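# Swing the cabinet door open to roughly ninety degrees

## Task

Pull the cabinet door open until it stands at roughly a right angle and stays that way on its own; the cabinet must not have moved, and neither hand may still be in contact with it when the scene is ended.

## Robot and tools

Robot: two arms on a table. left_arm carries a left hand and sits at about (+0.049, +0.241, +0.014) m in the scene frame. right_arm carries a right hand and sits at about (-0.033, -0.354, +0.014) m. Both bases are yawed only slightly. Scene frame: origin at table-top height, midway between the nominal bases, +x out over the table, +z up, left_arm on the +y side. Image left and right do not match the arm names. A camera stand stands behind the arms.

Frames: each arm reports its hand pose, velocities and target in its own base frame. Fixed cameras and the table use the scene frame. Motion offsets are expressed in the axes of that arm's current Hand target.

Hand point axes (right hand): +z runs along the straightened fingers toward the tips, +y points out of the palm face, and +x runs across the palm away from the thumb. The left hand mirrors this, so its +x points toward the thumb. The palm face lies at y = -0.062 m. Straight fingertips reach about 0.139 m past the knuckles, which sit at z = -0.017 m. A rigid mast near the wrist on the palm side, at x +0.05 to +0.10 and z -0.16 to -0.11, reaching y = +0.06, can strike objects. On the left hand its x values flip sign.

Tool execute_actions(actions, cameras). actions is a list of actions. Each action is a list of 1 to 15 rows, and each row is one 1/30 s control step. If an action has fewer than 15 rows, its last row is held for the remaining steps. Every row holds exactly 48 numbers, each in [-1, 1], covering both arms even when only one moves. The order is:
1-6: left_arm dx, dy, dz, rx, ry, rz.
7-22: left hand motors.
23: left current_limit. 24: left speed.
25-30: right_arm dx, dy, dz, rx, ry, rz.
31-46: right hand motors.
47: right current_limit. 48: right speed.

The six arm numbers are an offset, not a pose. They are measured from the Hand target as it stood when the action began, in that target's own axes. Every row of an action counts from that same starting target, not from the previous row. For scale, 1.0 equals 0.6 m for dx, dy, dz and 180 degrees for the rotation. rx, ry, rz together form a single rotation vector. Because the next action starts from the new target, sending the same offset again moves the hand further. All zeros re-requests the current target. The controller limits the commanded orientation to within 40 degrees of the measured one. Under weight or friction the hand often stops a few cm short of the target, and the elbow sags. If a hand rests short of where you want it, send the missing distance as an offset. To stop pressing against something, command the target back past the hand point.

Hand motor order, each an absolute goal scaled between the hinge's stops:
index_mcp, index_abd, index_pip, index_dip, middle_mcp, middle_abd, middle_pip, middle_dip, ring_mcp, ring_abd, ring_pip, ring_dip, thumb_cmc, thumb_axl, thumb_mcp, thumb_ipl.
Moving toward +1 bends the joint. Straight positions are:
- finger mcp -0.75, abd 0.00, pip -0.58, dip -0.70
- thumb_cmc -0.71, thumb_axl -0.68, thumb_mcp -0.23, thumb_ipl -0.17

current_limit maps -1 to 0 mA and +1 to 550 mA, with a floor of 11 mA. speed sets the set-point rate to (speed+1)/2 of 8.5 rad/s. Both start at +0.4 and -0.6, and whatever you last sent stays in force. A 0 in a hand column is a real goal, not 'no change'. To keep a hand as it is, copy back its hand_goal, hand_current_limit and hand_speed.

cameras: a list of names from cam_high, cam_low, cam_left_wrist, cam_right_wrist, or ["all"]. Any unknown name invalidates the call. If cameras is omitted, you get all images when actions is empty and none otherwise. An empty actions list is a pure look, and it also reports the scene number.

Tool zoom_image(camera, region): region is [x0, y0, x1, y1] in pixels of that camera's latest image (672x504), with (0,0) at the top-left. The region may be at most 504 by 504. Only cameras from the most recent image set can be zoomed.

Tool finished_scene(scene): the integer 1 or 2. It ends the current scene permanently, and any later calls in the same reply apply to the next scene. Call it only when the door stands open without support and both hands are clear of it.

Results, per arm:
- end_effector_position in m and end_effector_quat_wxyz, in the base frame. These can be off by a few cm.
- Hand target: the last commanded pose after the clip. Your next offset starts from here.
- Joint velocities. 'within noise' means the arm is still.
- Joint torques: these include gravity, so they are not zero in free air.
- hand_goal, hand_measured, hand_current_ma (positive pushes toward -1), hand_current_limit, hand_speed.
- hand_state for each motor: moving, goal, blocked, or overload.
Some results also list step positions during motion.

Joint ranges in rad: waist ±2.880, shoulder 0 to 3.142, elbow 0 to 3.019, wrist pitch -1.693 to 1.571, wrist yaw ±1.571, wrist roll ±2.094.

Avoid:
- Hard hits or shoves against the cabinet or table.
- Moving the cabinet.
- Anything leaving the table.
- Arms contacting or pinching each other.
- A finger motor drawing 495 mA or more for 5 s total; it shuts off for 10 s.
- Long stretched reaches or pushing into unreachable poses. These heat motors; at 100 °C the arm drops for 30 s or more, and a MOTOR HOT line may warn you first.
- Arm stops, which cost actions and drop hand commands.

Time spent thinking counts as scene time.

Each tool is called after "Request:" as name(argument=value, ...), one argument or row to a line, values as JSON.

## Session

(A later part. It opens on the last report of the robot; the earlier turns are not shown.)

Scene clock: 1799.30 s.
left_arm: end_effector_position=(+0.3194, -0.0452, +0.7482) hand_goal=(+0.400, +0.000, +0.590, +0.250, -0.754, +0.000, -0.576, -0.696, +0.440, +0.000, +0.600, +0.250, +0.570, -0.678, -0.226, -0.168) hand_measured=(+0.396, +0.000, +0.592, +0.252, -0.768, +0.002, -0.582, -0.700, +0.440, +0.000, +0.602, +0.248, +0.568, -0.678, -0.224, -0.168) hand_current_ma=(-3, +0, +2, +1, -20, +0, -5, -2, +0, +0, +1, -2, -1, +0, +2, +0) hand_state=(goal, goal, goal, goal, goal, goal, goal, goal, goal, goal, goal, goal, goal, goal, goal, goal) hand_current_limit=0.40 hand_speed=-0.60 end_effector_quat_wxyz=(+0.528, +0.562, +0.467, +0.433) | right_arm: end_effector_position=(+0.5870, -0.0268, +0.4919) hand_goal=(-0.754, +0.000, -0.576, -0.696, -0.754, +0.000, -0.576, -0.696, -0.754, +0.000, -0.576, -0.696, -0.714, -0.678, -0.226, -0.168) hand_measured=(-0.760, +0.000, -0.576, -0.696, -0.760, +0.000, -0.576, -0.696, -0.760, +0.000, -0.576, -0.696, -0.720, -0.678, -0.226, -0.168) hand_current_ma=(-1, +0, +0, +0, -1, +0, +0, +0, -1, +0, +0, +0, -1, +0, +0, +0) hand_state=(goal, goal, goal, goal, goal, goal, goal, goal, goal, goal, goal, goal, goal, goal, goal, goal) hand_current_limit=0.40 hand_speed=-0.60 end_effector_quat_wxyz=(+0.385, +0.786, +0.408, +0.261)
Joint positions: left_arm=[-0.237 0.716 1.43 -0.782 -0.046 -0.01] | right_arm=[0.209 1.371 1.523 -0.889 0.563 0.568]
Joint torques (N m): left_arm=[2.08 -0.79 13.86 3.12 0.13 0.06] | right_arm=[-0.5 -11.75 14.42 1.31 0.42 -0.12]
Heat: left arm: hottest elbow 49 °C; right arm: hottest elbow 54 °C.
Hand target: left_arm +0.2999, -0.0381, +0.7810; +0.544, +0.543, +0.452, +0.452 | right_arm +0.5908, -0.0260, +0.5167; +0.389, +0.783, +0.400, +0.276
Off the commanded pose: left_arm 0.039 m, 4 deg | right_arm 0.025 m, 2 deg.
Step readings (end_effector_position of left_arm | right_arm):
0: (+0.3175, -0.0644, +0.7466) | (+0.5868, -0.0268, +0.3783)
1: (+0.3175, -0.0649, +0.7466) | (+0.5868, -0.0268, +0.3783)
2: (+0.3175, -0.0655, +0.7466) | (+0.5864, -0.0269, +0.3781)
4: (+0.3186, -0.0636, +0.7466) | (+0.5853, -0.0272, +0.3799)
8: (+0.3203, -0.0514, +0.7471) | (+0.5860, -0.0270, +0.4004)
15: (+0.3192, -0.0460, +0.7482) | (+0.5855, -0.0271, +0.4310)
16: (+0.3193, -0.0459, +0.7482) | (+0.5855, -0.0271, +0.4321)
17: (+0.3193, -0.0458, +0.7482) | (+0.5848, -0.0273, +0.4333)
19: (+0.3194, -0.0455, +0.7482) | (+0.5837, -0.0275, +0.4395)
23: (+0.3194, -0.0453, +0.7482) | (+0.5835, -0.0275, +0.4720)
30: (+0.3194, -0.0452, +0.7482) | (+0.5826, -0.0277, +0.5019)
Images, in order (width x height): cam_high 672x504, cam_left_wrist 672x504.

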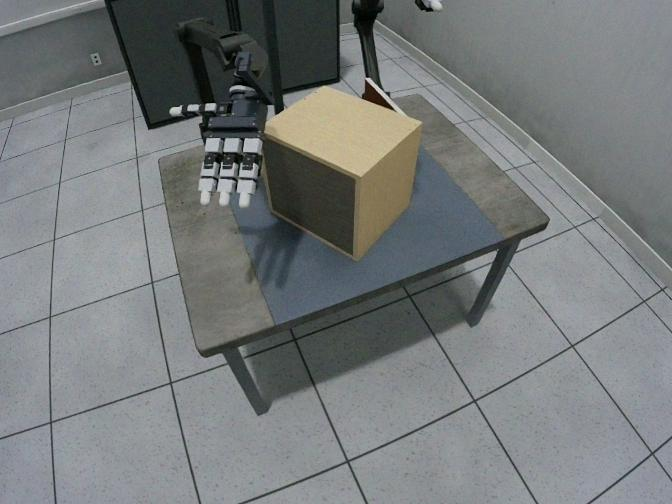

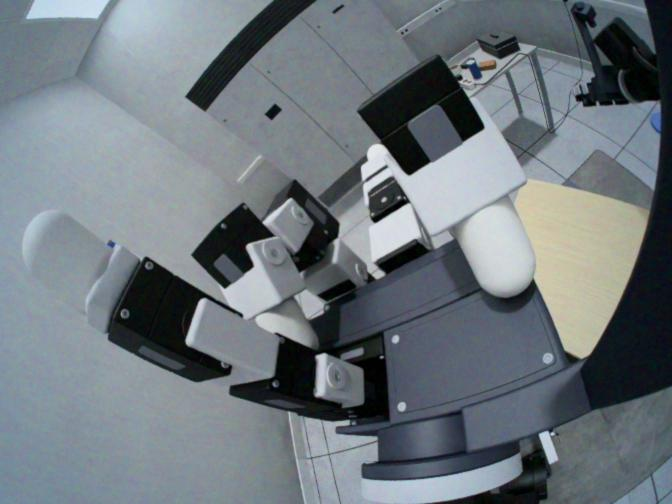

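Request:
execute_actions(
  actions=[
    [[0,0,0,0,0,0,0.4,0,0.59,0.25,-0.754,0,-0.576,-0.696,0.44,0,0.6,0.25,0.571,-0.678,-0.226,-0.168,0.4,-0.6,0.0917,-0.0494,-0.0547,0.0134,0.0422,-0.0484,-0.754,0,-0.576,-0.696,-0.754,0,-0.576,-0.696,-0.754,0,-0.576,-0.696,-0.714,-0.678,-0.226,-0.168,0.4,-0.6]],
    [[0,0,0,0,0,0,0.4,0,0.59,0.25,-0.754,0,-0.576,-0.696,0.44,0,0.6,0.25,0.571,-0.678,-0.226,-0.168,0.4,-0.6,0.0963,-0.0420,-0.0488,0.0134,0.0422,-0.0484,-0.754,0,-0.576,-0.696,-0.754,0,-0.576,-0.696,-0.754,0,-0.576,-0.696,-0.714,-0.678,-0.226,-0.168,0.4,-0.6]],
    [[0,0,0,0,0,0,0.4,0,0.59,0.25,-0.754,0,-0.576,-0.696,0.44,0,0.6,0.25,0.571,-0.678,-0.226,-0.168,0.4,-0.6,0.1002,-0.0350,-0.0437,0.0134,0.0422,-0.0484,-0.754,0,-0.576,-0.696,-0.754,0,-0.576,-0.696,-0.754,0,-0.576,-0.696,-0.714,-0.678,-0.226,-0.168,0.4,-0.6]],
  ],
  cameras=["cam_high"],
)

Scene clock: 1916.00 s.
left_arm: end_effector_position=(+0.3194, -0.0452, +0.7482) hand_goal=(+0.400, +0.000, +0.590, +0.250, -0.754, +0.000, -0.576, -0.696, +0.440, +0.000, +0.600, +0.250, +0.570, -0.678, -0.226, -0.168) hand_measured=(+0.396, +0.000, +0.592, +0.252, -0.768, +0.002, -0.582, -0.700, +0.440, +0.000, +0.602, +0.248, +0.568, -0.678, -0.224, -0.168) hand_current_ma=(-3, +0, +2, +1, -20, +0, -5, -2, +0, +0, +1, -2, -1, +0, +2, +0) hand_state=(goal, goal, goal, goal, goal, goal, goal, goal, goal, goal, goal, goal, goal, goal, goal, goal) hand_current_limit=0.40 hand_speed=-0.60 end_effector_quat_wxyz=(+0.528, +0.562, +0.467, +0.433) | right_arm: end_effector_position=(+0.5482, +0.1754, +0.5040) hand_goal=(-0.754, +0.000, -0.576, -0.696, -0.754, +0.000, -0.576, -0.696, -0.754, +0.000, -0.576, -0.696, -0.714, -0.678, -0.226, -0.168) hand_measured=(-0.760, +0.000, -0.576, -0.696, -0.760, +0.000, -0.576, -0.696, -0.760, +0.000, -0.576, -0.696, -0.720, -0.678, -0.224, -0.168) hand_current_ma=(-1, +0, +0, +0, -1, +0, +0, +0, -1, +0, +0, +0, -1, +0, +0, +0) hand_state=(goal, goal, goal, goal, goal, goal, goal, goal, goal, goal, goal, goal, goal, goal, goal, goal) hand_current_limit=0.40 hand_speed=-0.60 end_effector_quat_wxyz=(+0.302, +0.632, +0.648, +0.298)
Joint positions: left_arm=[-0.237 0.716 1.43 -0.782 -0.046 -0.01] | right_arm=[0.498 1.294 1.523 -0.985 0.371 0.31]
Joint torques (N m): left_arm=[2.2 -1.03 13.89 3.11 0.12 0.05] | right_arm=[-0.15 -11.4 11.67 1.31 0.3 -0.21]
Heat: left arm: hottest elbow 50 °C; right arm: hottest elbow 53 °C.
Hand target: left_arm +0.2999, -0.0381, +0.7810; +0.544, +0.543, +0.452, +0.452 | right_arm +0.5451, +0.1769, +0.5166; +0.305, +0.626, +0.650, +0.304
Off the commanded pose: left_arm 0.039 m, 4 deg | right_arm 0.013 m, 1 deg.
Step readings (end_effector_position of left_arm | right_arm):
0: (+0.3194, -0.0452, +0.7482) | (+0.5870, -0.0268, +0.4919)
1: (+0.3194, -0.0452, +0.7482) | (+0.5871, -0.0263, +0.4917)
2: (+0.3194, -0.0452, +0.7482) | (+0.5881, -0.0232, +0.4910)
4: (+0.3194, -0.0452, +0.7482) | (+0.5899, -0.0132, +0.4899)
8: (+0.3194, -0.0452, +0.7482) | (+0.5890, +0.0214, +0.4928)
15: (+0.3194, -0.0452, +0.7482) | (+0.5851, +0.0431, +0.4976)
16: (+0.3194, -0.0452, +0.7482) | (+0.5852, +0.0438, +0.4973)
17: (+0.3194, -0.0452, +0.7482) | (+0.5855, +0.0469, +0.4966)
19: (+0.3194, -0.0452, +0.7482) | (+0.5848, +0.0574, +0.4956)
23: (+0.3194, -0.0452, +0.7482) | (+0.5771, +0.0905, +0.5007)
30: (+0.3194, -0.0452, +0.7482) | (+0.5697, +0.1099, +0.5062)
31: (+0.3194, -0.0452, +0.7482) | (+0.5697, +0.1106, +0.5057)
32: (+0.3194, -0.0452, +0.7482) | (+0.5695, +0.1139, +0.5045)
34: (+0.3194, -0.0452, +0.7482) | (+0.5672, +0.1250, +0.5019)
38: (+0.3194, -0.0452, +0.7482) | (+0.5562, +0.1571, +0.5028)
45: (+0.3194, -0.0452, +0.7482) | (+0.5483, +0.1751, +0.5044)
Images, in order (width x height): cam_high 672x504.

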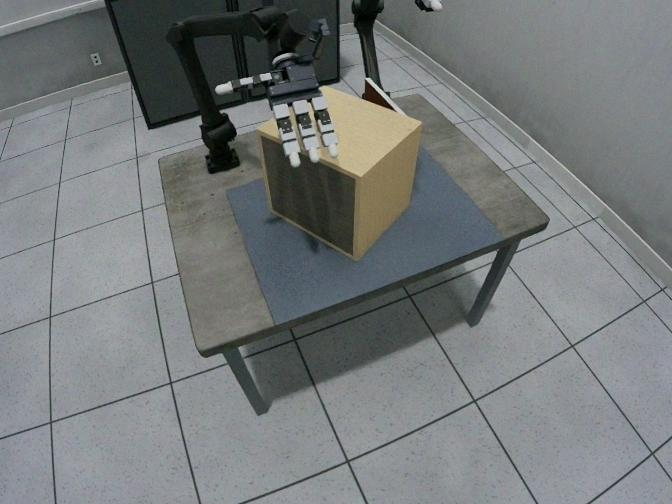

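Request:
execute_actions(
  actions=[
    [[0,0,0,0,0,0,0.4,0,0.59,0.25,-0.754,0,-0.576,-0.696,0.44,0,0.6,0.25,0.571,-0.678,-0.226,-0.168,0.4,-0.6,0.1032,-0.0285,-0.0380,0.0134,0.0422,-0.0484,-0.754,0,-0.576,-0.696,-0.754,0,-0.576,-0.696,-0.754,0,-0.576,-0.696,-0.714,-0.678,-0.226,-0.168,0.4,-0.6]],
    [[0,0,0,0,0,0,0.4,0,0.59,0.25,-0.754,0,-0.576,-0.696,0.44,0,0.6,0.25,0.571,-0.678,-0.226,-0.168,0.4,-0.6,0.1053,-0.0222,-0.0323,0.0134,0.0422,-0.0484,-0.754,0,-0.576,-0.696,-0.754,0,-0.576,-0.696,-0.754,0,-0.576,-0.696,-0.714,-0.678,-0.226,-0.168,0.4,-0.6]],
    [[0,0,0,0,0,0,0.4,0,0.59,0.25,-0.754,0,-0.576,-0.696,0.44,0,0.6,0.25,0.571,-0.678,-0.226,-0.168,0.4,-0.6,0.1069,-0.0160,-0.0262,0.0134,0.0422,-0.0484,-0.754,0,-0.576,-0.696,-0.754,0,-0.576,-0.696,-0.754,0,-0.576,-0.696,-0.714,-0.678,-0.226,-0.168,0.4,-0.6]],
  ],
  cameras=["cam_high"],
)

Scene clock: 1938.20 s.
left_arm: end_effector_position=(+0.3194, -0.0452, +0.7482) hand_goal=(+0.400, +0.000, +0.590, +0.250, -0.754, +0.000, -0.576, -0.696, +0.440, +0.000, +0.600, +0.250, +0.570, -0.678, -0.226, -0.168) hand_measured=(+0.396, +0.000, +0.592, +0.252, -0.768, +0.002, -0.582, -0.700, +0.440, +0.000, +0.602, +0.248, +0.568, -0.678, -0.224, -0.168) hand_current_ma=(-3, +0, +2, +1, -20, +0, -5, -2, +0, +0, +1, -2, -1, +0, +2, +0) hand_state=(goal, goal, goal, goal, goal, goal, goal, goal, goal, goal, goal, goal, goal, goal, goal, goal) hand_current_limit=0.40 hand_speed=-0.60 end_effector_quat_wxyz=(+0.528, +0.562, +0.467, +0.433) | right_arm: end_effector_position=(+0.4380, +0.3422, +0.4829) hand_goal=(-0.754, +0.000, -0.576, -0.696, -0.754, +0.000, -0.576, -0.696, -0.754, +0.000, -0.576, -0.696, -0.714, -0.678, -0.226, -0.168) hand_measured=(-0.760, +0.000, -0.576, -0.696, -0.760, +0.000, -0.576, -0.696, -0.760, +0.000, -0.576, -0.696, -0.720, -0.678, -0.224, -0.168) hand_current_ma=(-1, +0, +0, +0, -1, +0, +0, +0, -1, +0, +0, +0, -1, +0, +0, +0) hand_state=(goal, goal, goal, goal, goal, goal, goal, goal, goal, goal, goal, goal, goal, goal, goal, goal) hand_current_limit=0.40 hand_speed=-0.60 end_effector_quat_wxyz=(+0.184, +0.419, +0.843, +0.281)
Joint positions: left_arm=[-0.237 0.716 1.43 -0.782 -0.046 -0.01] | right_arm=[0.759 1.261 1.547 -1.184 0.145 0.06]
Joint torques (N m): left_arm=[2.14 -0.79 13.91 3.19 0.14 0.07] | right_arm=[0.21 -10.7 14.13 1.24 0.13 -0.17]
Heat: left arm: hottest elbow 50 °C; right arm: hottest elbow 52 °C.
Hand target: left_arm +0.2999, -0.0381, +0.7810; +0.544, +0.543, +0.452, +0.452 | right_arm +0.4345, +0.3453, +0.5168; +0.193, +0.410, +0.838, +0.303
Off the commanded pose: left_arm 0.039 m, 4 deg | right_arm 0.034 m, 3 deg.
Step readings (end_effector_position of left_arm | right_arm):
0: (+0.3194, -0.0452, +0.7482) | (+0.5482, +0.1755, +0.5040)
1: (+0.3194, -0.0452, +0.7482) | (+0.5481, +0.1761, +0.5037)
2: (+0.3194, -0.0452, +0.7482) | (+0.5471, +0.1792, +0.5027)
4: (+0.3194, -0.0452, +0.7482) | (+0.5429, +0.1898, +0.4991)
8: (+0.3194, -0.0452, +0.7482) | (+0.5279, +0.2196, +0.4980)
15: (+0.3194, -0.0452, +0.7482) | (+0.5185, +0.2357, +0.4979)
16: (+0.3194, -0.0452, +0.7482) | (+0.5182, +0.2364, +0.4974)
17: (+0.3194, -0.0452, +0.7482) | (+0.5167, +0.2396, +0.4960)
19: (+0.3194, -0.0452, +0.7482) | (+0.5104, +0.2497, +0.4916)
23: (+0.3194, -0.0452, +0.7482) | (+0.4921, +0.2771, +0.4879)
30: (+0.3194, -0.0452, +0.7482) | (+0.4814, +0.2916, +0.4860)
31: (+0.3194, -0.0452, +0.7482) | (+0.4811, +0.2920, +0.4856)
32: (+0.3194, -0.0452, +0.7482) | (+0.4789, +0.2951, +0.4840)
34: (+0.3194, -0.0452, +0.7482) | (+0.4709, +0.3041, +0.4793)
38: (+0.3194, -0.0452, +0.7482) | (+0.4495, +0.3289, +0.4752)
45: (+0.3194, -0.0452, +0.7482) | (+0.4384, +0.3420, +0.4815)
Images, in order (width x height): cam_high 672x504.

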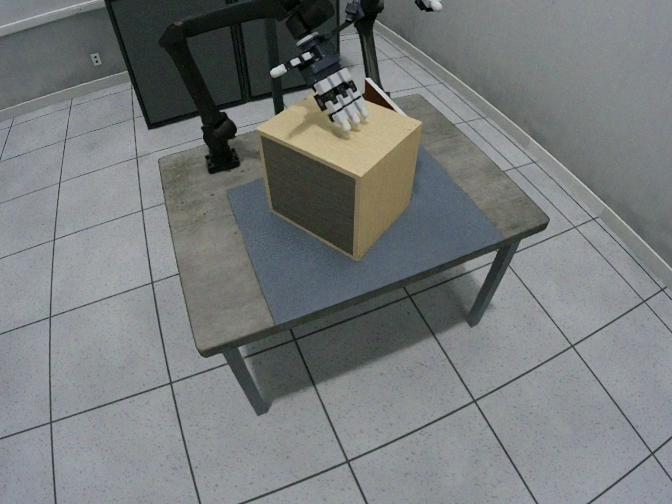

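Request:
execute_actions(
  actions=[
    [[0,0,0,0,0,0,0.4,0,0.59,0.25,-0.754,0,-0.576,-0.696,0.44,0,0.6,0.25,0.571,-0.678,-0.226,-0.168,0.4,-0.6,0.1040,0.0234,-0.0572,0.0134,0.0422,-0.0484,-0.754,0,-0.576,-0.696,-0.754,0,-0.576,-0.696,-0.754,0,-0.576,-0.696,-0.714,-0.678,-0.226,-0.168,0.4,-0.6]],
    [[0,0,0,0,0,0,0.4,0,0.59,0.25,-0.754,0,-0.576,-0.696,0.44,0,0.6,0.25,0.571,-0.678,-0.226,-0.168,0.4,-0.6,0.1058,0.0165,-0.0393,0.0134,0.0422,-0.0484,-0.754,0,-0.576,-0.696,-0.754,0,-0.576,-0.696,-0.754,0,-0.576,-0.696,-0.714,-0.678,-0.226,-0.168,0.4,-0.6]],
  ],
  cameras=["cam_high","cam_left_wrist"],
)

Scene clock: 1967.40 s.
left_arm: end_effector_position=(+0.3194, -0.0452, +0.7482) hand_goal=(+0.400, +0.000, +0.590, +0.250, -0.754, +0.000, -0.576, -0.696, +0.440, +0.000, +0.600, +0.250, +0.570, -0.678, -0.226, -0.168) hand_measured=(+0.396, +0.000, +0.592, +0.252, -0.768, +0.002, -0.582, -0.700, +0.440, +0.000, +0.602, +0.248, +0.568, -0.678, -0.224, -0.168) hand_current_ma=(-3, +0, +2, +1, -20, +0, -5, -2, +0, +0, +1, -2, -1, +0, +2, +0) hand_state=(goal, goal, goal, goal, goal, goal, goal, goal, goal, goal, goal, goal, goal, goal, goal, goal) hand_current_limit=0.40 hand_speed=-0.60 end_effector_quat_wxyz=(+0.528, +0.562, +0.467, +0.433) | right_arm: end_effector_position=(+0.3362, +0.4245, +0.5460) hand_goal=(-0.754, +0.000, -0.576, -0.696, -0.754, +0.000, -0.576, -0.696, -0.754, +0.000, -0.576, -0.696, -0.714, -0.678, -0.226, -0.168) hand_measured=(-0.760, +0.000, -0.576, -0.696, -0.760, +0.000, -0.576, -0.696, -0.760, +0.000, -0.576, -0.696, -0.720, -0.678, -0.224, -0.168) hand_current_ma=(-1, +0, +0, +0, -1, +0, +0, +0, -1, +0, +0, +0, -1, +0, +0, +0) hand_state=(goal, goal, goal, goal, goal, goal, goal, goal, goal, goal, goal, goal, goal, goal, goal, goal) hand_current_limit=0.40 hand_speed=-0.60 end_effector_quat_wxyz=(+0.102, +0.253, +0.922, +0.274)
Joint positions: left_arm=[-0.237 0.716 1.43 -0.782 -0.046 -0.01] | right_arm=[0.921 1.333 1.849 -1.494 -0.014 -0.11]
Joint torques (N m): left_arm=[1.67 -0.85 13.87 3.15 0.14 0.04] | right_arm=[0.15 -9.7 12.98 1.1 -0.05 -0.17]
Heat: left arm: hottest elbow 51 °C; right arm: hottest elbow 58 °C.
Hand target: left_arm +0.2999, -0.0381, +0.7810; +0.544, +0.543, +0.452, +0.452 | right_arm +0.3333, +0.4286, +0.5670; +0.107, +0.243, +0.921, +0.287
Off the commanded pose: left_arm 0.039 m, 4 deg | right_arm 0.022 m, 2 deg.
Step readings (end_effector_position of left_arm | right_arm):
0: (+0.3194, -0.0452, +0.7482) | (+0.4380, +0.3422, +0.4829)
1: (+0.3194, -0.0452, +0.7482) | (+0.4376, +0.3424, +0.4831)
2: (+0.3194, -0.0452, +0.7482) | (+0.4342, +0.3449, +0.4831)
4: (+0.3194, -0.0452, +0.7482) | (+0.4242, +0.3514, +0.4862)
8: (+0.3194, -0.0452, +0.7482) | (+0.3979, +0.3713, +0.5118)
15: (+0.3194, -0.0452, +0.7482) | (+0.3843, +0.3796, +0.5371)
16: (+0.3194, -0.0452, +0.7482) | (+0.3838, +0.3804, +0.5368)
17: (+0.3194, -0.0452, +0.7482) | (+0.3810, +0.3832, +0.5352)
19: (+0.3194, -0.0452, +0.7482) | (+0.3722, +0.3917, +0.5332)
23: (+0.3194, -0.0452, +0.7482) | (+0.3478, +0.4142, +0.5374)
30: (+0.3194, -0.0452, +0.7482) | (+0.3355, +0.4227, +0.5483)
Images, in order (width x height): cam_high 672x504, cam_left_wrist 672x504.

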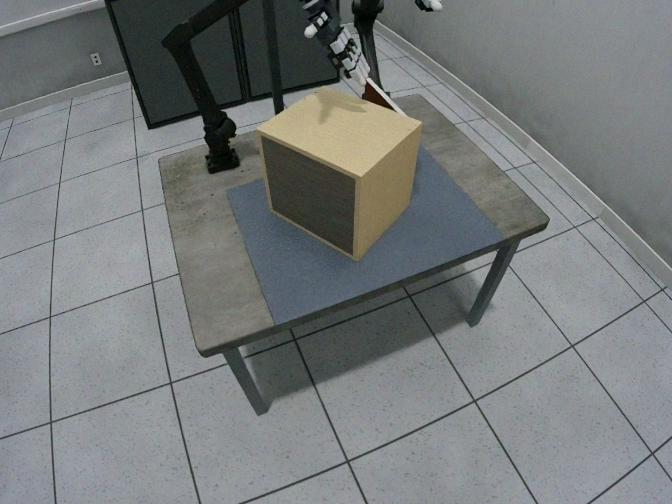

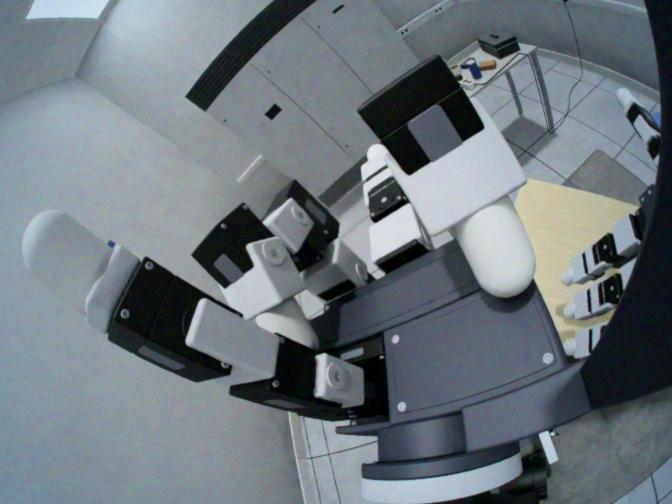

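Request:
execute_actions(
  actions=[
    [[0,0,0,0,0,0,0.4,0,0.59,0.25,-0.754,0,-0.576,-0.696,0.44,0,0.6,0.25,0.571,-0.678,-0.226,-0.168,0.4,-0.6,0.1100,-0.0178,0.0203,0.0134,0.0422,-0.0484,-0.754,0,-0.576,-0.696,-0.754,0,-0.576,-0.696,-0.754,0,-0.576,-0.696,-0.714,-0.678,-0.226,-0.168,0.4,-0.6]],
    [[0,0,0,0,0,0,0.4,0,0.59,0.25,-0.754,0,-0.576,-0.696,0.44,0,0.6,0.25,0.571,-0.678,-0.226,-0.168,0.4,-0.6,0.1078,-0.0202,0.0422,0.0134,0.0422,-0.0484,-0.754,0,-0.576,-0.696,-0.754,0,-0.576,-0.696,-0.754,0,-0.576,-0.696,-0.714,-0.678,-0.226,-0.168,0.4,-0.6]],
  ],
  cameras=["all"],
)

Scene clock: 1988.17 s.
left_arm: end_effector_position=(+0.3194, -0.0452, +0.7482) hand_goal=(+0.400, +0.000, +0.590, +0.250, -0.754, +0.000, -0.576, -0.696, +0.440, +0.000, +0.600, +0.250, +0.570, -0.678, -0.226, -0.168) hand_measured=(+0.396, +0.000, +0.592, +0.252, -0.768, +0.002, -0.582, -0.700, +0.440, +0.000, +0.602, +0.248, +0.568, -0.678, -0.224, -0.168) hand_current_ma=(-3, +0, +2, +1, -20, +0, -5, -2, +0, +0, +1, -2, -1, +0, +2, +0) hand_state=(goal, goal, goal, goal, goal, goal, goal, goal, goal, goal, goal, goal, goal, goal, goal, goal) hand_current_limit=0.40 hand_speed=-0.60 end_effector_quat_wxyz=(+0.528, +0.562, +0.467, +0.433) | right_arm: end_effector_position=(+0.2232, +0.4840, +0.5147) hand_goal=(-0.754, +0.000, -0.576, -0.696, -0.754, +0.000, -0.576, -0.696, -0.754, +0.000, -0.576, -0.696, -0.714, -0.678, -0.226, -0.168) hand_measured=(-0.760, +0.000, -0.576, -0.696, -0.760, +0.000, -0.576, -0.696, -0.760, +0.000, -0.576, -0.696, -0.720, -0.678, -0.224, -0.168) hand_current_ma=(-1, +0, +0, +0, -1, +0, +0, +0, -1, +0, +0, +0, -1, +0, +0, +0) hand_state=(goal, goal, goal, goal, goal, goal, goal, goal, goal, goal, goal, goal, goal, goal, goal, goal) hand_current_limit=0.40 hand_speed=-0.60 end_effector_quat_wxyz=(+0.017, +0.075, +0.963, +0.258)
Joint positions: left_arm=[-0.237 0.716 1.43 -0.782 -0.046 -0.01] | right_arm=[1.078 1.331 1.802 -1.545 -0.173 -0.294]
Joint torques (N m): left_arm=[2.2 -0.85 13.81 3.12 0.13 0.04] | right_arm=[0.26 -10.4 9.52 1.01 -0.18 -0.17]
Heat: left arm: hottest elbow 51 °C; right arm: hottest elbow 54 °C.
Hand target: left_arm +0.2999, -0.0381, +0.7810; +0.544, +0.543, +0.452, +0.452 | right_arm +0.2174, +0.4846, +0.5171; +0.017, +0.066, +0.964, +0.258
Off the commanded pose: left_arm 0.039 m, 4 deg | right_arm 0.006 m, 1 deg.
Step readings (end_effector_position of left_arm | right_arm):
0: (+0.3194, -0.0452, +0.7482) | (+0.3362, +0.4245, +0.5460)
1: (+0.3194, -0.0452, +0.7482) | (+0.3355, +0.4250, +0.5459)
2: (+0.3194, -0.0452, +0.7482) | (+0.3322, +0.4271, +0.5452)
4: (+0.3194, -0.0452, +0.7482) | (+0.3212, +0.4334, +0.5430)
8: (+0.3194, -0.0452, +0.7482) | (+0.2942, +0.4494, +0.5403)
15: (+0.3194, -0.0452, +0.7482) | (+0.2808, +0.4565, +0.5390)
16: (+0.3194, -0.0452, +0.7482) | (+0.2800, +0.4569, +0.5390)
17: (+0.3194, -0.0452, +0.7482) | (+0.2764, +0.4588, +0.5387)
19: (+0.3194, -0.0452, +0.7482) | (+0.2651, +0.4645, +0.5353)
23: (+0.3194, -0.0452, +0.7482) | (+0.2376, +0.4775, +0.5207)
30: (+0.3194, -0.0452, +0.7482) | (+0.2237, +0.4838, +0.5147)

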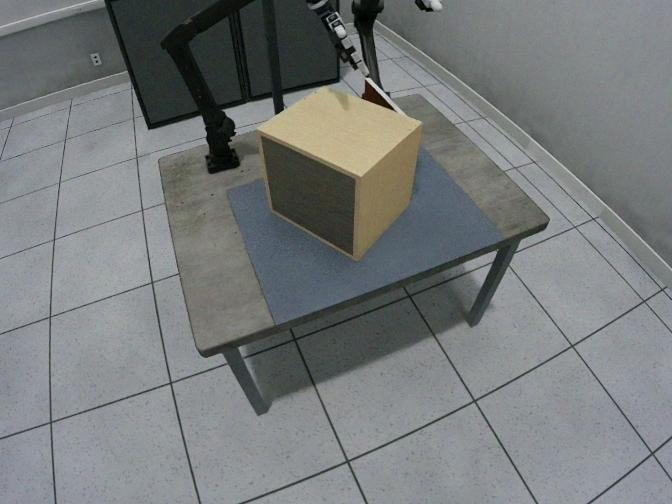

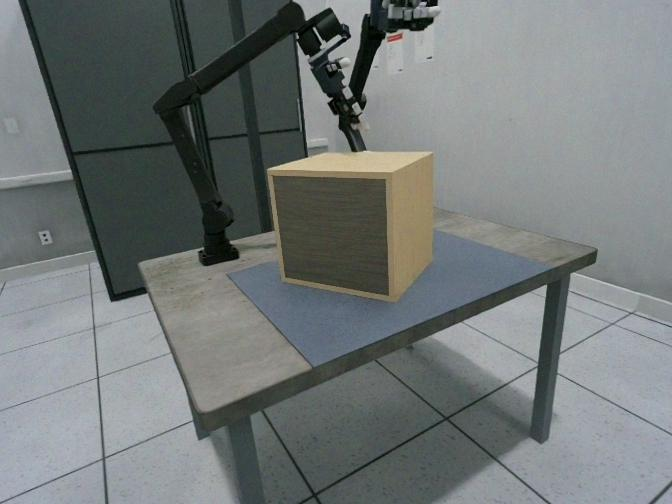

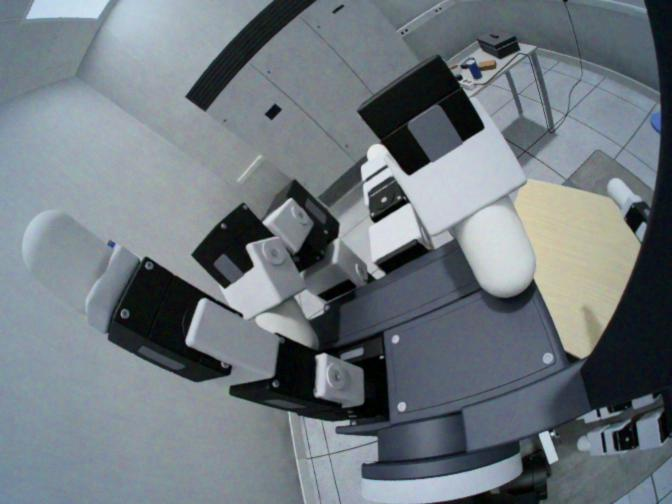

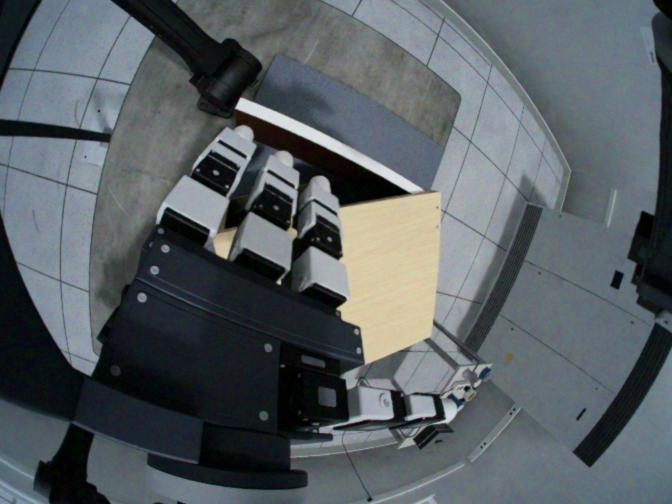

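Request:
zoom_image(
  camera="cam_right_wrist",
  region=[140, 60, 460, 300],
)

Request:
zoom_image(
  camera="cam_high",
  region=[270, 0, 450, 135],
)

Scaled by 1.575 from the camera's 672x504 image, which has a finer 960x720 frame.

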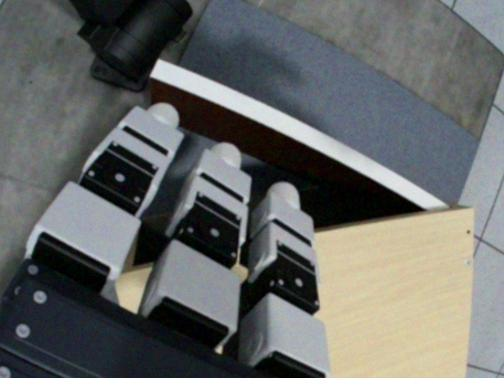

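Scaled by 2.800 from the camera's 672x504 image, which has a finer 960x720 frame.

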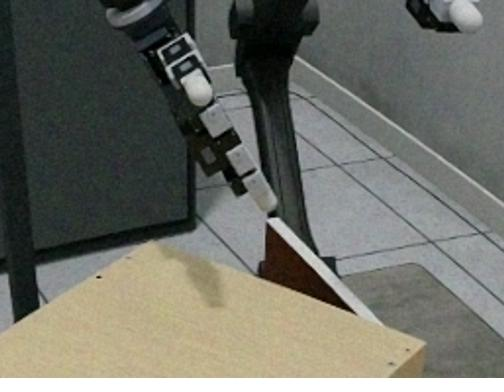

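Request:
execute_actions(
  actions=[
    [[0,0,0,0,0,0,0.4,0,0.59,0.25,-0.754,0,-0.576,-0.696,0.44,0,0.6,0.25,0.571,-0.678,-0.226,-0.168,0.4,-0.6,0.0472,0.0447,0.0587,0.0993,0.0129,-0.0808,-0.754,0,-0.576,-0.696,-0.754,0,-0.576,-0.696,-0.754,0,-0.576,-0.696,-0.714,-0.678,-0.226,-0.168,0.4,-0.6]],
  ],
  cameras=["cam_high","cam_right_wrist"],
)

Request:
zoom_image(
  camera="cam_right_wrist",
  region=[140, 60, 460, 300],
)

Request:
zoom_image(
  camera="cam_high",
  region=[300, 40, 440, 145],
)

Scene clock: 2124.73 s.
left_arm: end_effector_position=(+0.3194, -0.0452, +0.7482) hand_goal=(+0.400, +0.000, +0.590, +0.250, -0.754, +0.000, -0.576, -0.696, +0.440, +0.000, +0.600, +0.250, +0.570, -0.678, -0.226, -0.168) hand_measured=(+0.396, +0.000, +0.592, +0.252, -0.768, +0.002, -0.582, -0.700, +0.440, +0.000, +0.602, +0.248, +0.568, -0.678, -0.224, -0.168) hand_current_ma=(-3, +0, +2, +1, -20, +0, -5, -2, +0, +0, +1, -2, -1, +0, +2, +0) hand_state=(goal, goal, goal, goal, goal, goal, goal, goal, goal, goal, goal, goal, goal, goal, goal, goal) hand_current_limit=0.40 hand_speed=-0.60 end_effector_quat_wxyz=(+0.528, +0.562, +0.467, +0.433) | right_arm: end_effector_position=(+0.2007, +0.5296, +0.4698) hand_goal=(-0.754, +0.000, -0.576, -0.696, -0.754, +0.000, -0.576, -0.696, -0.754, +0.000, -0.576, -0.696, -0.714, -0.678, -0.226, -0.168) hand_measured=(-0.758, +0.000, -0.576, -0.696, -0.758, +0.000, -0.576, -0.696, -0.758, +0.000, -0.576, -0.696, -0.720, -0.678, -0.224, -0.168) hand_current_ma=(+0, +0, +0, +0, +0, +0, +0, +0, -1, +0, +0, +0, -1, +0, +0, +0) hand_state=(goal, goal, goal, goal, goal, goal, goal, goal, goal, goal, goal, goal, goal, goal, goal, goal) hand_current_limit=0.40 hand_speed=-0.60 end_effector_quat_wxyz=(+0.042, -0.044, +0.984, +0.165)
Joint positions: left_arm=[-0.237 0.716 1.43 -0.782 -0.046 -0.01] | right_arm=[1.151 1.486 1.918 -1.669 -0.072 -0.497]
Joint torques (N m): left_arm=[2.14 -0.91 13.87 3.11 0.13 0.03] | right_arm=[0.32 -13.33 12.66 0.58 0.03 -0.17]
Heat: left arm: hottest elbow 52 °C; right arm: hottest elbow 48 °C.
Hand target: left_arm +0.2999, -0.0381, +0.7810; +0.544, +0.543, +0.452, +0.452 | right_arm +0.1948, +0.5288, +0.4999; +0.019, -0.060, +0.993, +0.102
Off the commanded pose: left_arm 0.039 m, 4 deg | right_arm 0.031 m, 8 deg.
joint sent to its limit (right arm) — joint 4 (wrist pitch), lower limit. The joint targets are off in orientation, not in position.
Step readings (end_effector_position of left_arm | right_arm):
0: (+0.3194, -0.0452, +0.7482) | (+0.2231, +0.4840, +0.5147)
1: (+0.3194, -0.0452, +0.7482) | (+0.2231, +0.4838, +0.5142)
2: (+0.3194, -0.0452, +0.7482) | (+0.2215, +0.4836, +0.5119)
4: (+0.3194, -0.0452, +0.7482) | (+0.2191, +0.4857, +0.5069)
8: (+0.3194, -0.0452, +0.7482) | (+0.2076, +0.5099, +0.4930)
15: (+0.3194, -0.0452, +0.7482) | (+0.2020, +0.5292, +0.4635)
Images, in order (width x height): cam_high 672x504, cam_right_wrist 672x504.

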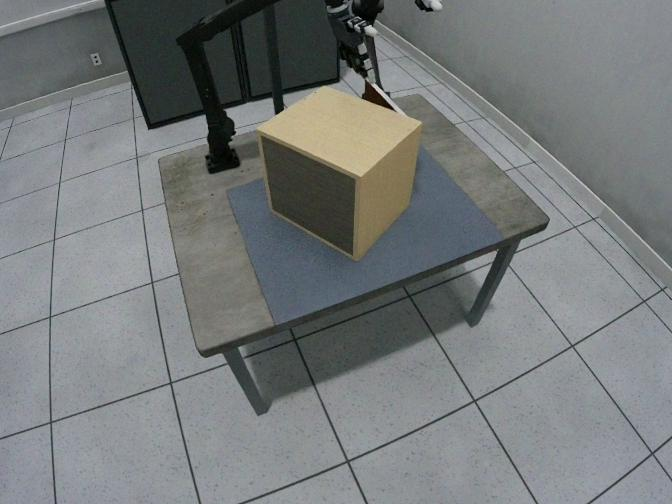

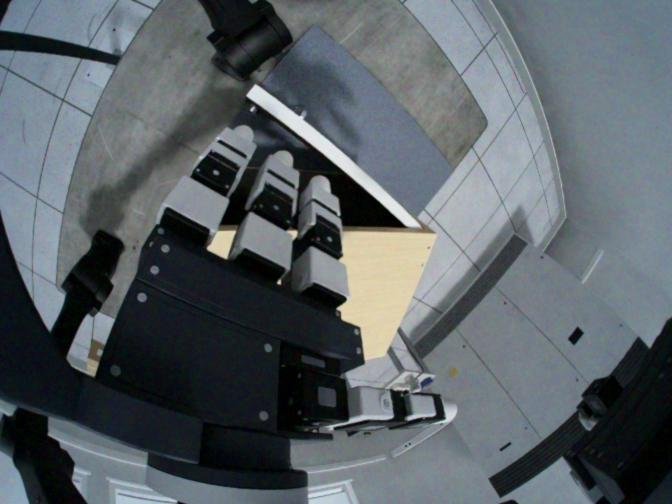

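Scaled by 1.575 from the camera's 672x504 image, which has a finer 960x720 frame.

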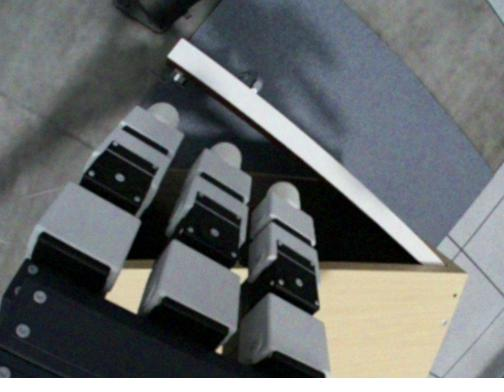

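Scaled by 3.600 from the camera's 672x504 image, which has a finer 960x720 frame.

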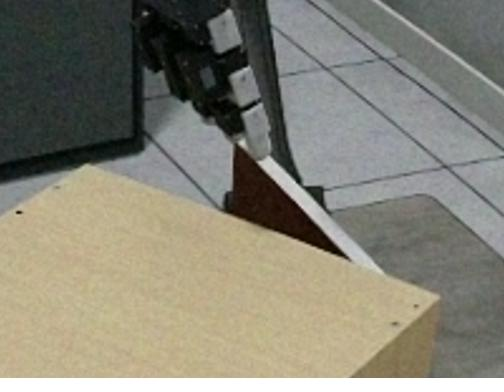

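Request:
execute_actions(
  actions=[],
  cameras=["cam_right_wrist"],
)

Scene clock: 2147.67 s.
left_arm: end_effector_position=(+0.3194, -0.0452, +0.7482) hand_goal=(+0.400, +0.000, +0.590, +0.250, -0.754, +0.000, -0.576, -0.696, +0.440, +0.000, +0.600, +0.250, +0.570, -0.678, -0.226, -0.168) hand_measured=(+0.396, +0.000, +0.592, +0.252, -0.768, +0.002, -0.582, -0.700, +0.440, +0.000, +0.602, +0.248, +0.568, -0.678, -0.224, -0.168) hand_current_ma=(-3, +0, +2, +1, -20, +0, -5, -2, +0, +0, +1, -2, -1, +0, +2, +0) hand_state=(goal, goal, goal, goal, goal, goal, goal, goal, goal, goal, goal, goal, goal, goal, goal, goal) hand_current_limit=0.40 hand_speed=-0.60 end_effector_quat_wxyz=(+0.528, +0.562, +0.467, +0.433) | right_arm: end_effector_position=(+0.2007, +0.5296, +0.4698) hand_goal=(-0.754, +0.000, -0.576, -0.696, -0.754, +0.000, -0.576, -0.696, -0.754, +0.000, -0.576, -0.696, -0.714, -0.678, -0.226, -0.168) hand_measured=(-0.758, +0.000, -0.576, -0.696, -0.758, +0.000, -0.576, -0.696, -0.758, +0.000, -0.576, -0.696, -0.720, -0.678, -0.224, -0.168) hand_current_ma=(+0, +0, +0, +0, +0, +0, +0, +0, -1, +0, +0, +0, -1, +0, +0, +0) hand_state=(goal, goal, goal, goal, goal, goal, goal, goal, goal, goal, goal, goal, goal, goal, goal, goal) hand_current_limit=0.40 hand_speed=-0.60 end_effector_quat_wxyz=(+0.042, -0.044, +0.984, +0.165)
Joint positions: left_arm=[-0.237 0.716 1.43 -0.782 -0.046 -0.01] | right_arm=[1.151 1.486 1.918 -1.669 -0.072 -0.497]
Joint velocities: within noise
Joint torques (N m): left_arm=[1.96 -0.97 13.9 3.11 0.15 0.06] | right_arm=[0.15 -13.39 12.64 0.59 0.03 -0.16]
Heat: left arm: hottest elbow 52 °C; right arm: hottest elbow 52 °C.
Hand target: left_arm +0.2999, -0.0381, +0.7810; +0.544, +0.543, +0.452, +0.452 | right_arm +0.1949, +0.5288, +0.4999; +0.019, -0.060, +0.993, +0.102
Off the commanded pose: left_arm 0.039 m, 4 deg | right_arm 0.031 m, 8 deg.
Images, in order (width x height): cam_right_wrist 672x504.

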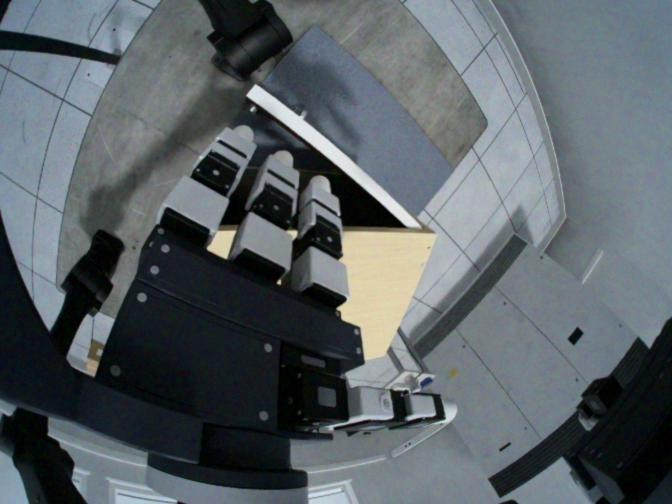

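Request:
execute_actions(
  actions=[
    [[0,0,0,0,0,0,0.4,0,0.59,0.25,-0.754,0,-0.576,-0.696,0.44,0,0.6,0.25,0.571,-0.678,-0.226,-0.168,0.4,-0.6,0.0035,-0.0134,0.0652,0,0,0,-0.754,0,-0.576,-0.696,-0.754,0,-0.576,-0.696,-0.754,0,-0.576,-0.696,-0.714,-0.678,-0.226,-0.168,0.4,-0.6]],
  ],
  cameras=["cam_high","cam_right_wrist"],
)

Request:
zoom_image(
  camera="cam_right_wrist",
  region=[140, 60, 460, 300],
)

Request:
zoom_image(
  camera="cam_high",
  region=[300, 40, 440, 145],
)

Scene clock: 2205.63 s.
left_arm: end_effector_position=(+0.3194, -0.0452, +0.7482) hand_goal=(+0.400, +0.000, +0.590, +0.250, -0.754, +0.000, -0.576, -0.696, +0.440, +0.000, +0.600, +0.250, +0.570, -0.678, -0.226, -0.168) hand_measured=(+0.396, +0.000, +0.592, +0.252, -0.768, +0.002, -0.582, -0.700, +0.440, +0.000, +0.602, +0.248, +0.568, -0.678, -0.224, -0.168) hand_current_ma=(-3, +0, +2, +1, -20, +0, -5, -2, +0, +0, +1, -2, -1, +0, +2, +0) hand_state=(goal, goal, goal, goal, goal, goal, goal, goal, goal, goal, goal, goal, goal, goal, goal, goal) hand_current_limit=0.40 hand_speed=-0.60 end_effector_quat_wxyz=(+0.528, +0.562, +0.467, +0.433) | right_arm: end_effector_position=(+0.2002, +0.5286, +0.4600) hand_goal=(-0.754, +0.000, -0.576, -0.696, -0.754, +0.000, -0.576, -0.696, -0.754, +0.000, -0.576, -0.696, -0.714, -0.678, -0.226, -0.168) hand_measured=(-0.758, +0.000, -0.576, -0.696, -0.758, +0.000, -0.576, -0.696, -0.758, +0.000, -0.576, -0.696, -0.720, -0.678, -0.224, -0.168) hand_current_ma=(+0, +0, +0, +0, +0, +0, +0, +0, -1, +0, +0, +0, -1, +0, +0, +0) hand_state=(goal, goal, goal, goal, goal, goal, goal, goal, goal, goal, goal, goal, goal, goal, goal, goal) hand_current_limit=0.40 hand_speed=-0.60 end_effector_quat_wxyz=(+0.040, -0.048, +0.986, +0.155)
Joint positions: left_arm=[-0.237 0.716 1.43 -0.782 -0.046 -0.01] | right_arm=[1.151 1.486 1.899 -1.669 -0.067 -0.506]
Joint torques (N m): left_arm=[2.32 -0.73 13.89 3.12 0.14 0.07] | right_arm=[0.26 -12.45 9.14 0.51 0.02 -0.16]
Heat: left arm: hottest elbow 52 °C; right arm: hottest elbow 55 °C.
Hand target: left_arm +0.2999, -0.0381, +0.7810; +0.544, +0.543, +0.452, +0.452 | right_arm +0.1948, +0.5288, +0.4598; +0.019, -0.060, +0.993, +0.102
Off the commanded pose: left_arm 0.039 m, 4 deg | right_arm 0.005 m, 7 deg.
joint sent to its limit (right arm) — joint 4 (wrist pitch), lower limit. The joint targets are off in orientation, not in position.
Step readings (end_effector_position of left_arm | right_arm):
0: (+0.3194, -0.0452, +0.7482) | (+0.2007, +0.5296, +0.4698)
1: (+0.3194, -0.0452, +0.7482) | (+0.2007, +0.5296, +0.4698)
2: (+0.3194, -0.0452, +0.7482) | (+0.2008, +0.5295, +0.4698)
4: (+0.3194, -0.0452, +0.7482) | (+0.2008, +0.5295, +0.4697)
8: (+0.3194, -0.0452, +0.7482) | (+0.2006, +0.5291, +0.4656)
15: (+0.3194, -0.0452, +0.7482) | (+0.2003, +0.5286, +0.4600)
Images, in order (width x height): cam_high 672x504, cam_right_wrist 672x504.

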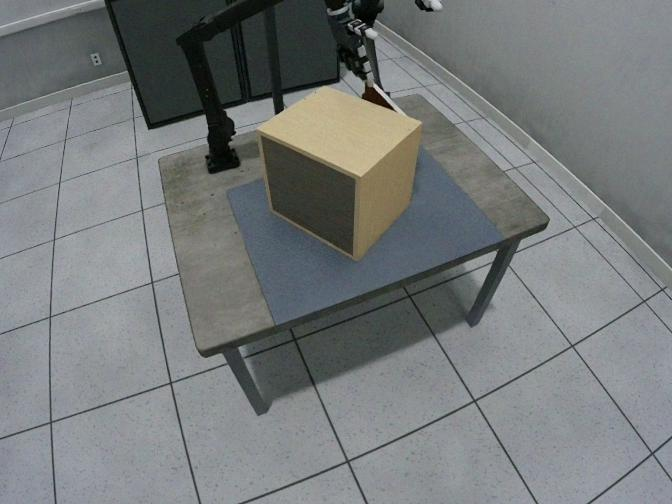

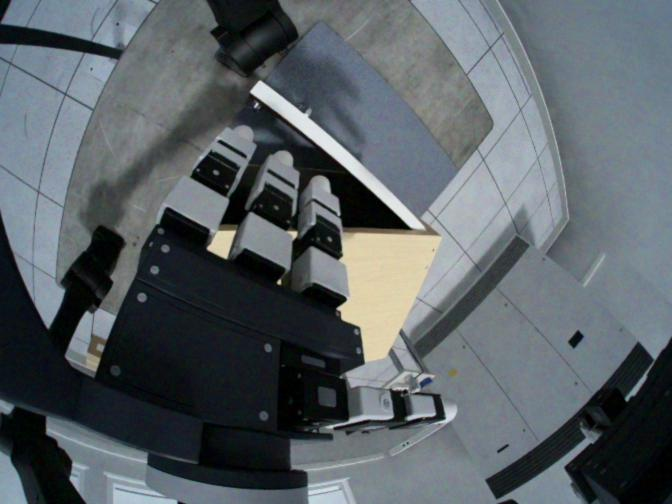

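Scaled by 1.575 from the camera's 672x504 image, which has a finer 960x720 frame.

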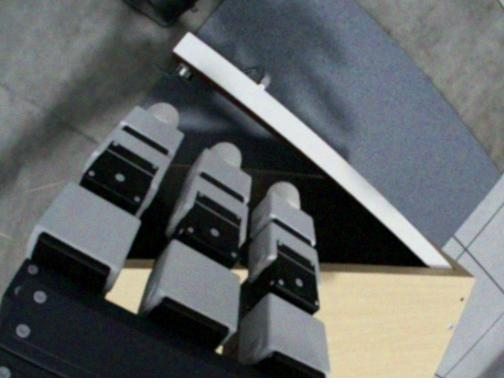

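Scaled by 3.600 from the camera's 672x504 image, which has a finer 960x720 frame.

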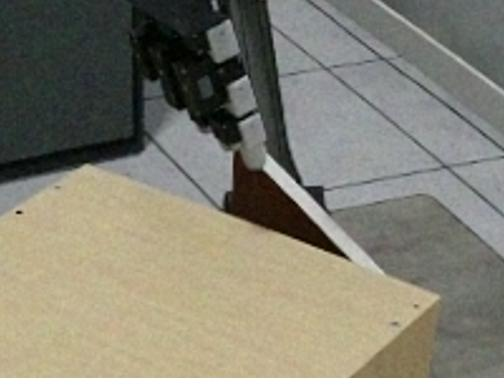

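Request:
execute_actions(
  actions=[
    [[0,0,0,0,0,0,0.4,0,0.59,0.25,-0.754,0,-0.576,-0.696,0.44,0,0.6,0.25,0.571,-0.678,-0.226,-0.168,0.4,-0.6,0.0035,-0.0134,0.0652,0,0,0,-0.754,0,-0.576,-0.696,-0.754,0,-0.576,-0.696,-0.754,0,-0.576,-0.696,-0.714,-0.678,-0.226,-0.168,0.4,-0.6]],
  ],
  cameras=["cam_high","cam_right_wrist"],
)

Request:
zoom_image(
  camera="cam_right_wrist",
  region=[140, 60, 460, 300],
)

Request:
zoom_image(
  camera="cam_high",
  region=[300, 40, 440, 145],
)

Scene clock: 2220.13 s.
left_arm: end_effector_position=(+0.3194, -0.0452, +0.7482) hand_goal=(+0.400, +0.000, +0.590, +0.250, -0.754, +0.000, -0.576, -0.696, +0.440, +0.000, +0.600, +0.250, +0.570, -0.678, -0.226, -0.168) hand_measured=(+0.396, +0.000, +0.592, +0.252, -0.768, +0.002, -0.582, -0.700, +0.440, +0.000, +0.602, +0.248, +0.568, -0.678, -0.224, -0.168) hand_current_ma=(-3, +0, +2, +1, -20, +0, -5, -2, +0, +0, +1, -2, -1, +0, +2, +0) hand_state=(goal, goal, goal, goal, goal, goal, goal, goal, goal, goal, goal, goal, goal, goal, goal, goal) hand_current_limit=0.40 hand_speed=-0.60 end_effector_quat_wxyz=(+0.528, +0.562, +0.467, +0.433) | right_arm: end_effector_position=(+0.1998, +0.5272, +0.4205) hand_goal=(-0.754, +0.000, -0.576, -0.696, -0.754, +0.000, -0.576, -0.696, -0.754, +0.000, -0.576, -0.696, -0.714, -0.678, -0.226, -0.168) hand_measured=(-0.758, +0.000, -0.576, -0.696, -0.758, +0.000, -0.576, -0.696, -0.758, +0.000, -0.576, -0.696, -0.720, -0.678, -0.224, -0.168) hand_current_ma=(+0, +0, +0, +0, +0, +0, +0, +0, +0, +0, +0, +0, -1, +0, +0, +0) hand_state=(goal, goal, goal, goal, goal, goal, goal, goal, goal, goal, goal, goal, goal, goal, goal, goal) hand_current_limit=0.40 hand_speed=-0.60 end_effector_quat_wxyz=(+0.025, -0.050, +0.991, +0.120)
Joint positions: left_arm=[-0.237 0.716 1.43 -0.782 -0.046 -0.01] | right_arm=[1.151 1.497 1.835 -1.671 -0.063 -0.513]
Joint torques (N m): left_arm=[2.32 -0.79 13.94 3.07 0.13 0.06] | right_arm=[0.21 -12.57 9.39 0.44 0.03 -0.15]
Heat: left arm: hottest elbow 52 °C; right arm: hottest elbow 51 °C.
Hand target: left_arm +0.2999, -0.0381, +0.7810; +0.544, +0.543, +0.452, +0.452 | right_arm +0.1947, +0.5288, +0.4201; +0.019, -0.060, +0.993, +0.103
Off the commanded pose: left_arm 0.039 m, 4 deg | right_arm 0.005 m, 2 deg.
joint sent to its limit (right arm) — joint 4 (wrist pitch), lower limit. The joint targets still meet the commanded pose.
Step readings (end_effector_position of left_arm | right_arm):
0: (+0.3194, -0.0452, +0.7482) | (+0.2002, +0.5286, +0.4600)
1: (+0.3194, -0.0452, +0.7482) | (+0.2002, +0.5286, +0.4598)
2: (+0.3194, -0.0452, +0.7482) | (+0.2001, +0.5283, +0.4582)
4: (+0.3194, -0.0452, +0.7482) | (+0.1998, +0.5272, +0.4503)
8: (+0.3194, -0.0452, +0.7482) | (+0.1991, +0.5256, +0.4297)
15: (+0.3194, -0.0452, +0.7482) | (+0.1998, +0.5272, +0.4205)
Images, in order (width x height): cam_high 672x504, cam_right_wrist 672x504.

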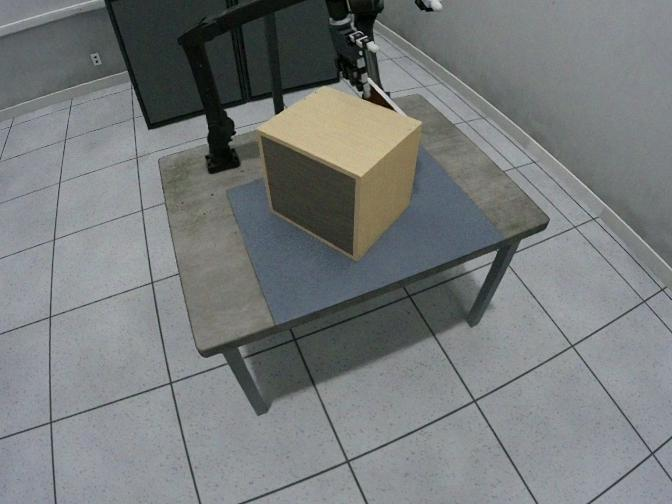

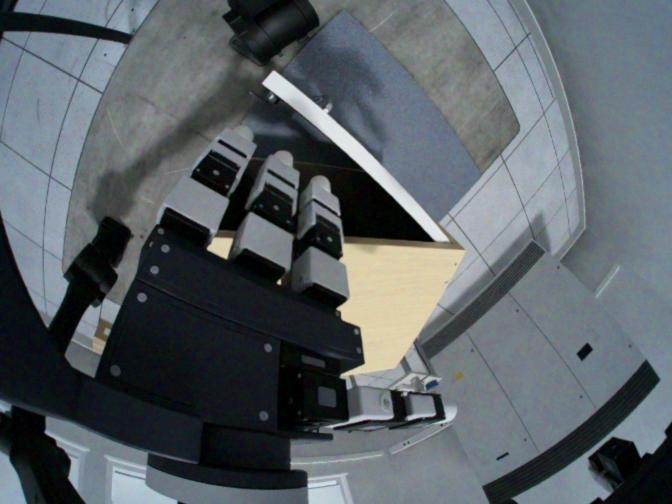

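Scaled by 1.575 from the camera's 672x504 image, which has a finer 960x720 frame.

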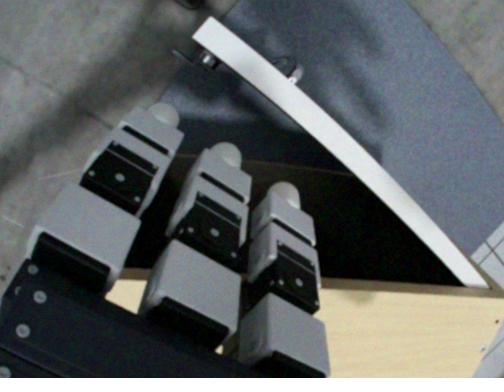

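Scaled by 3.600 from the camera's 672x504 image, which has a finer 960x720 frame.

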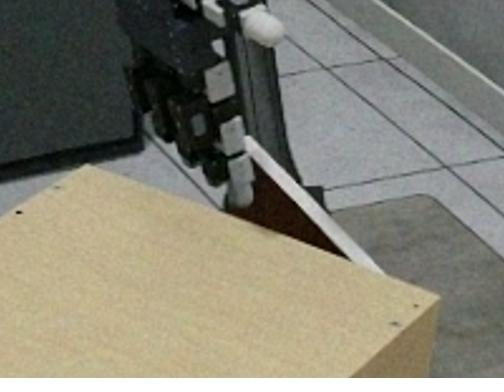

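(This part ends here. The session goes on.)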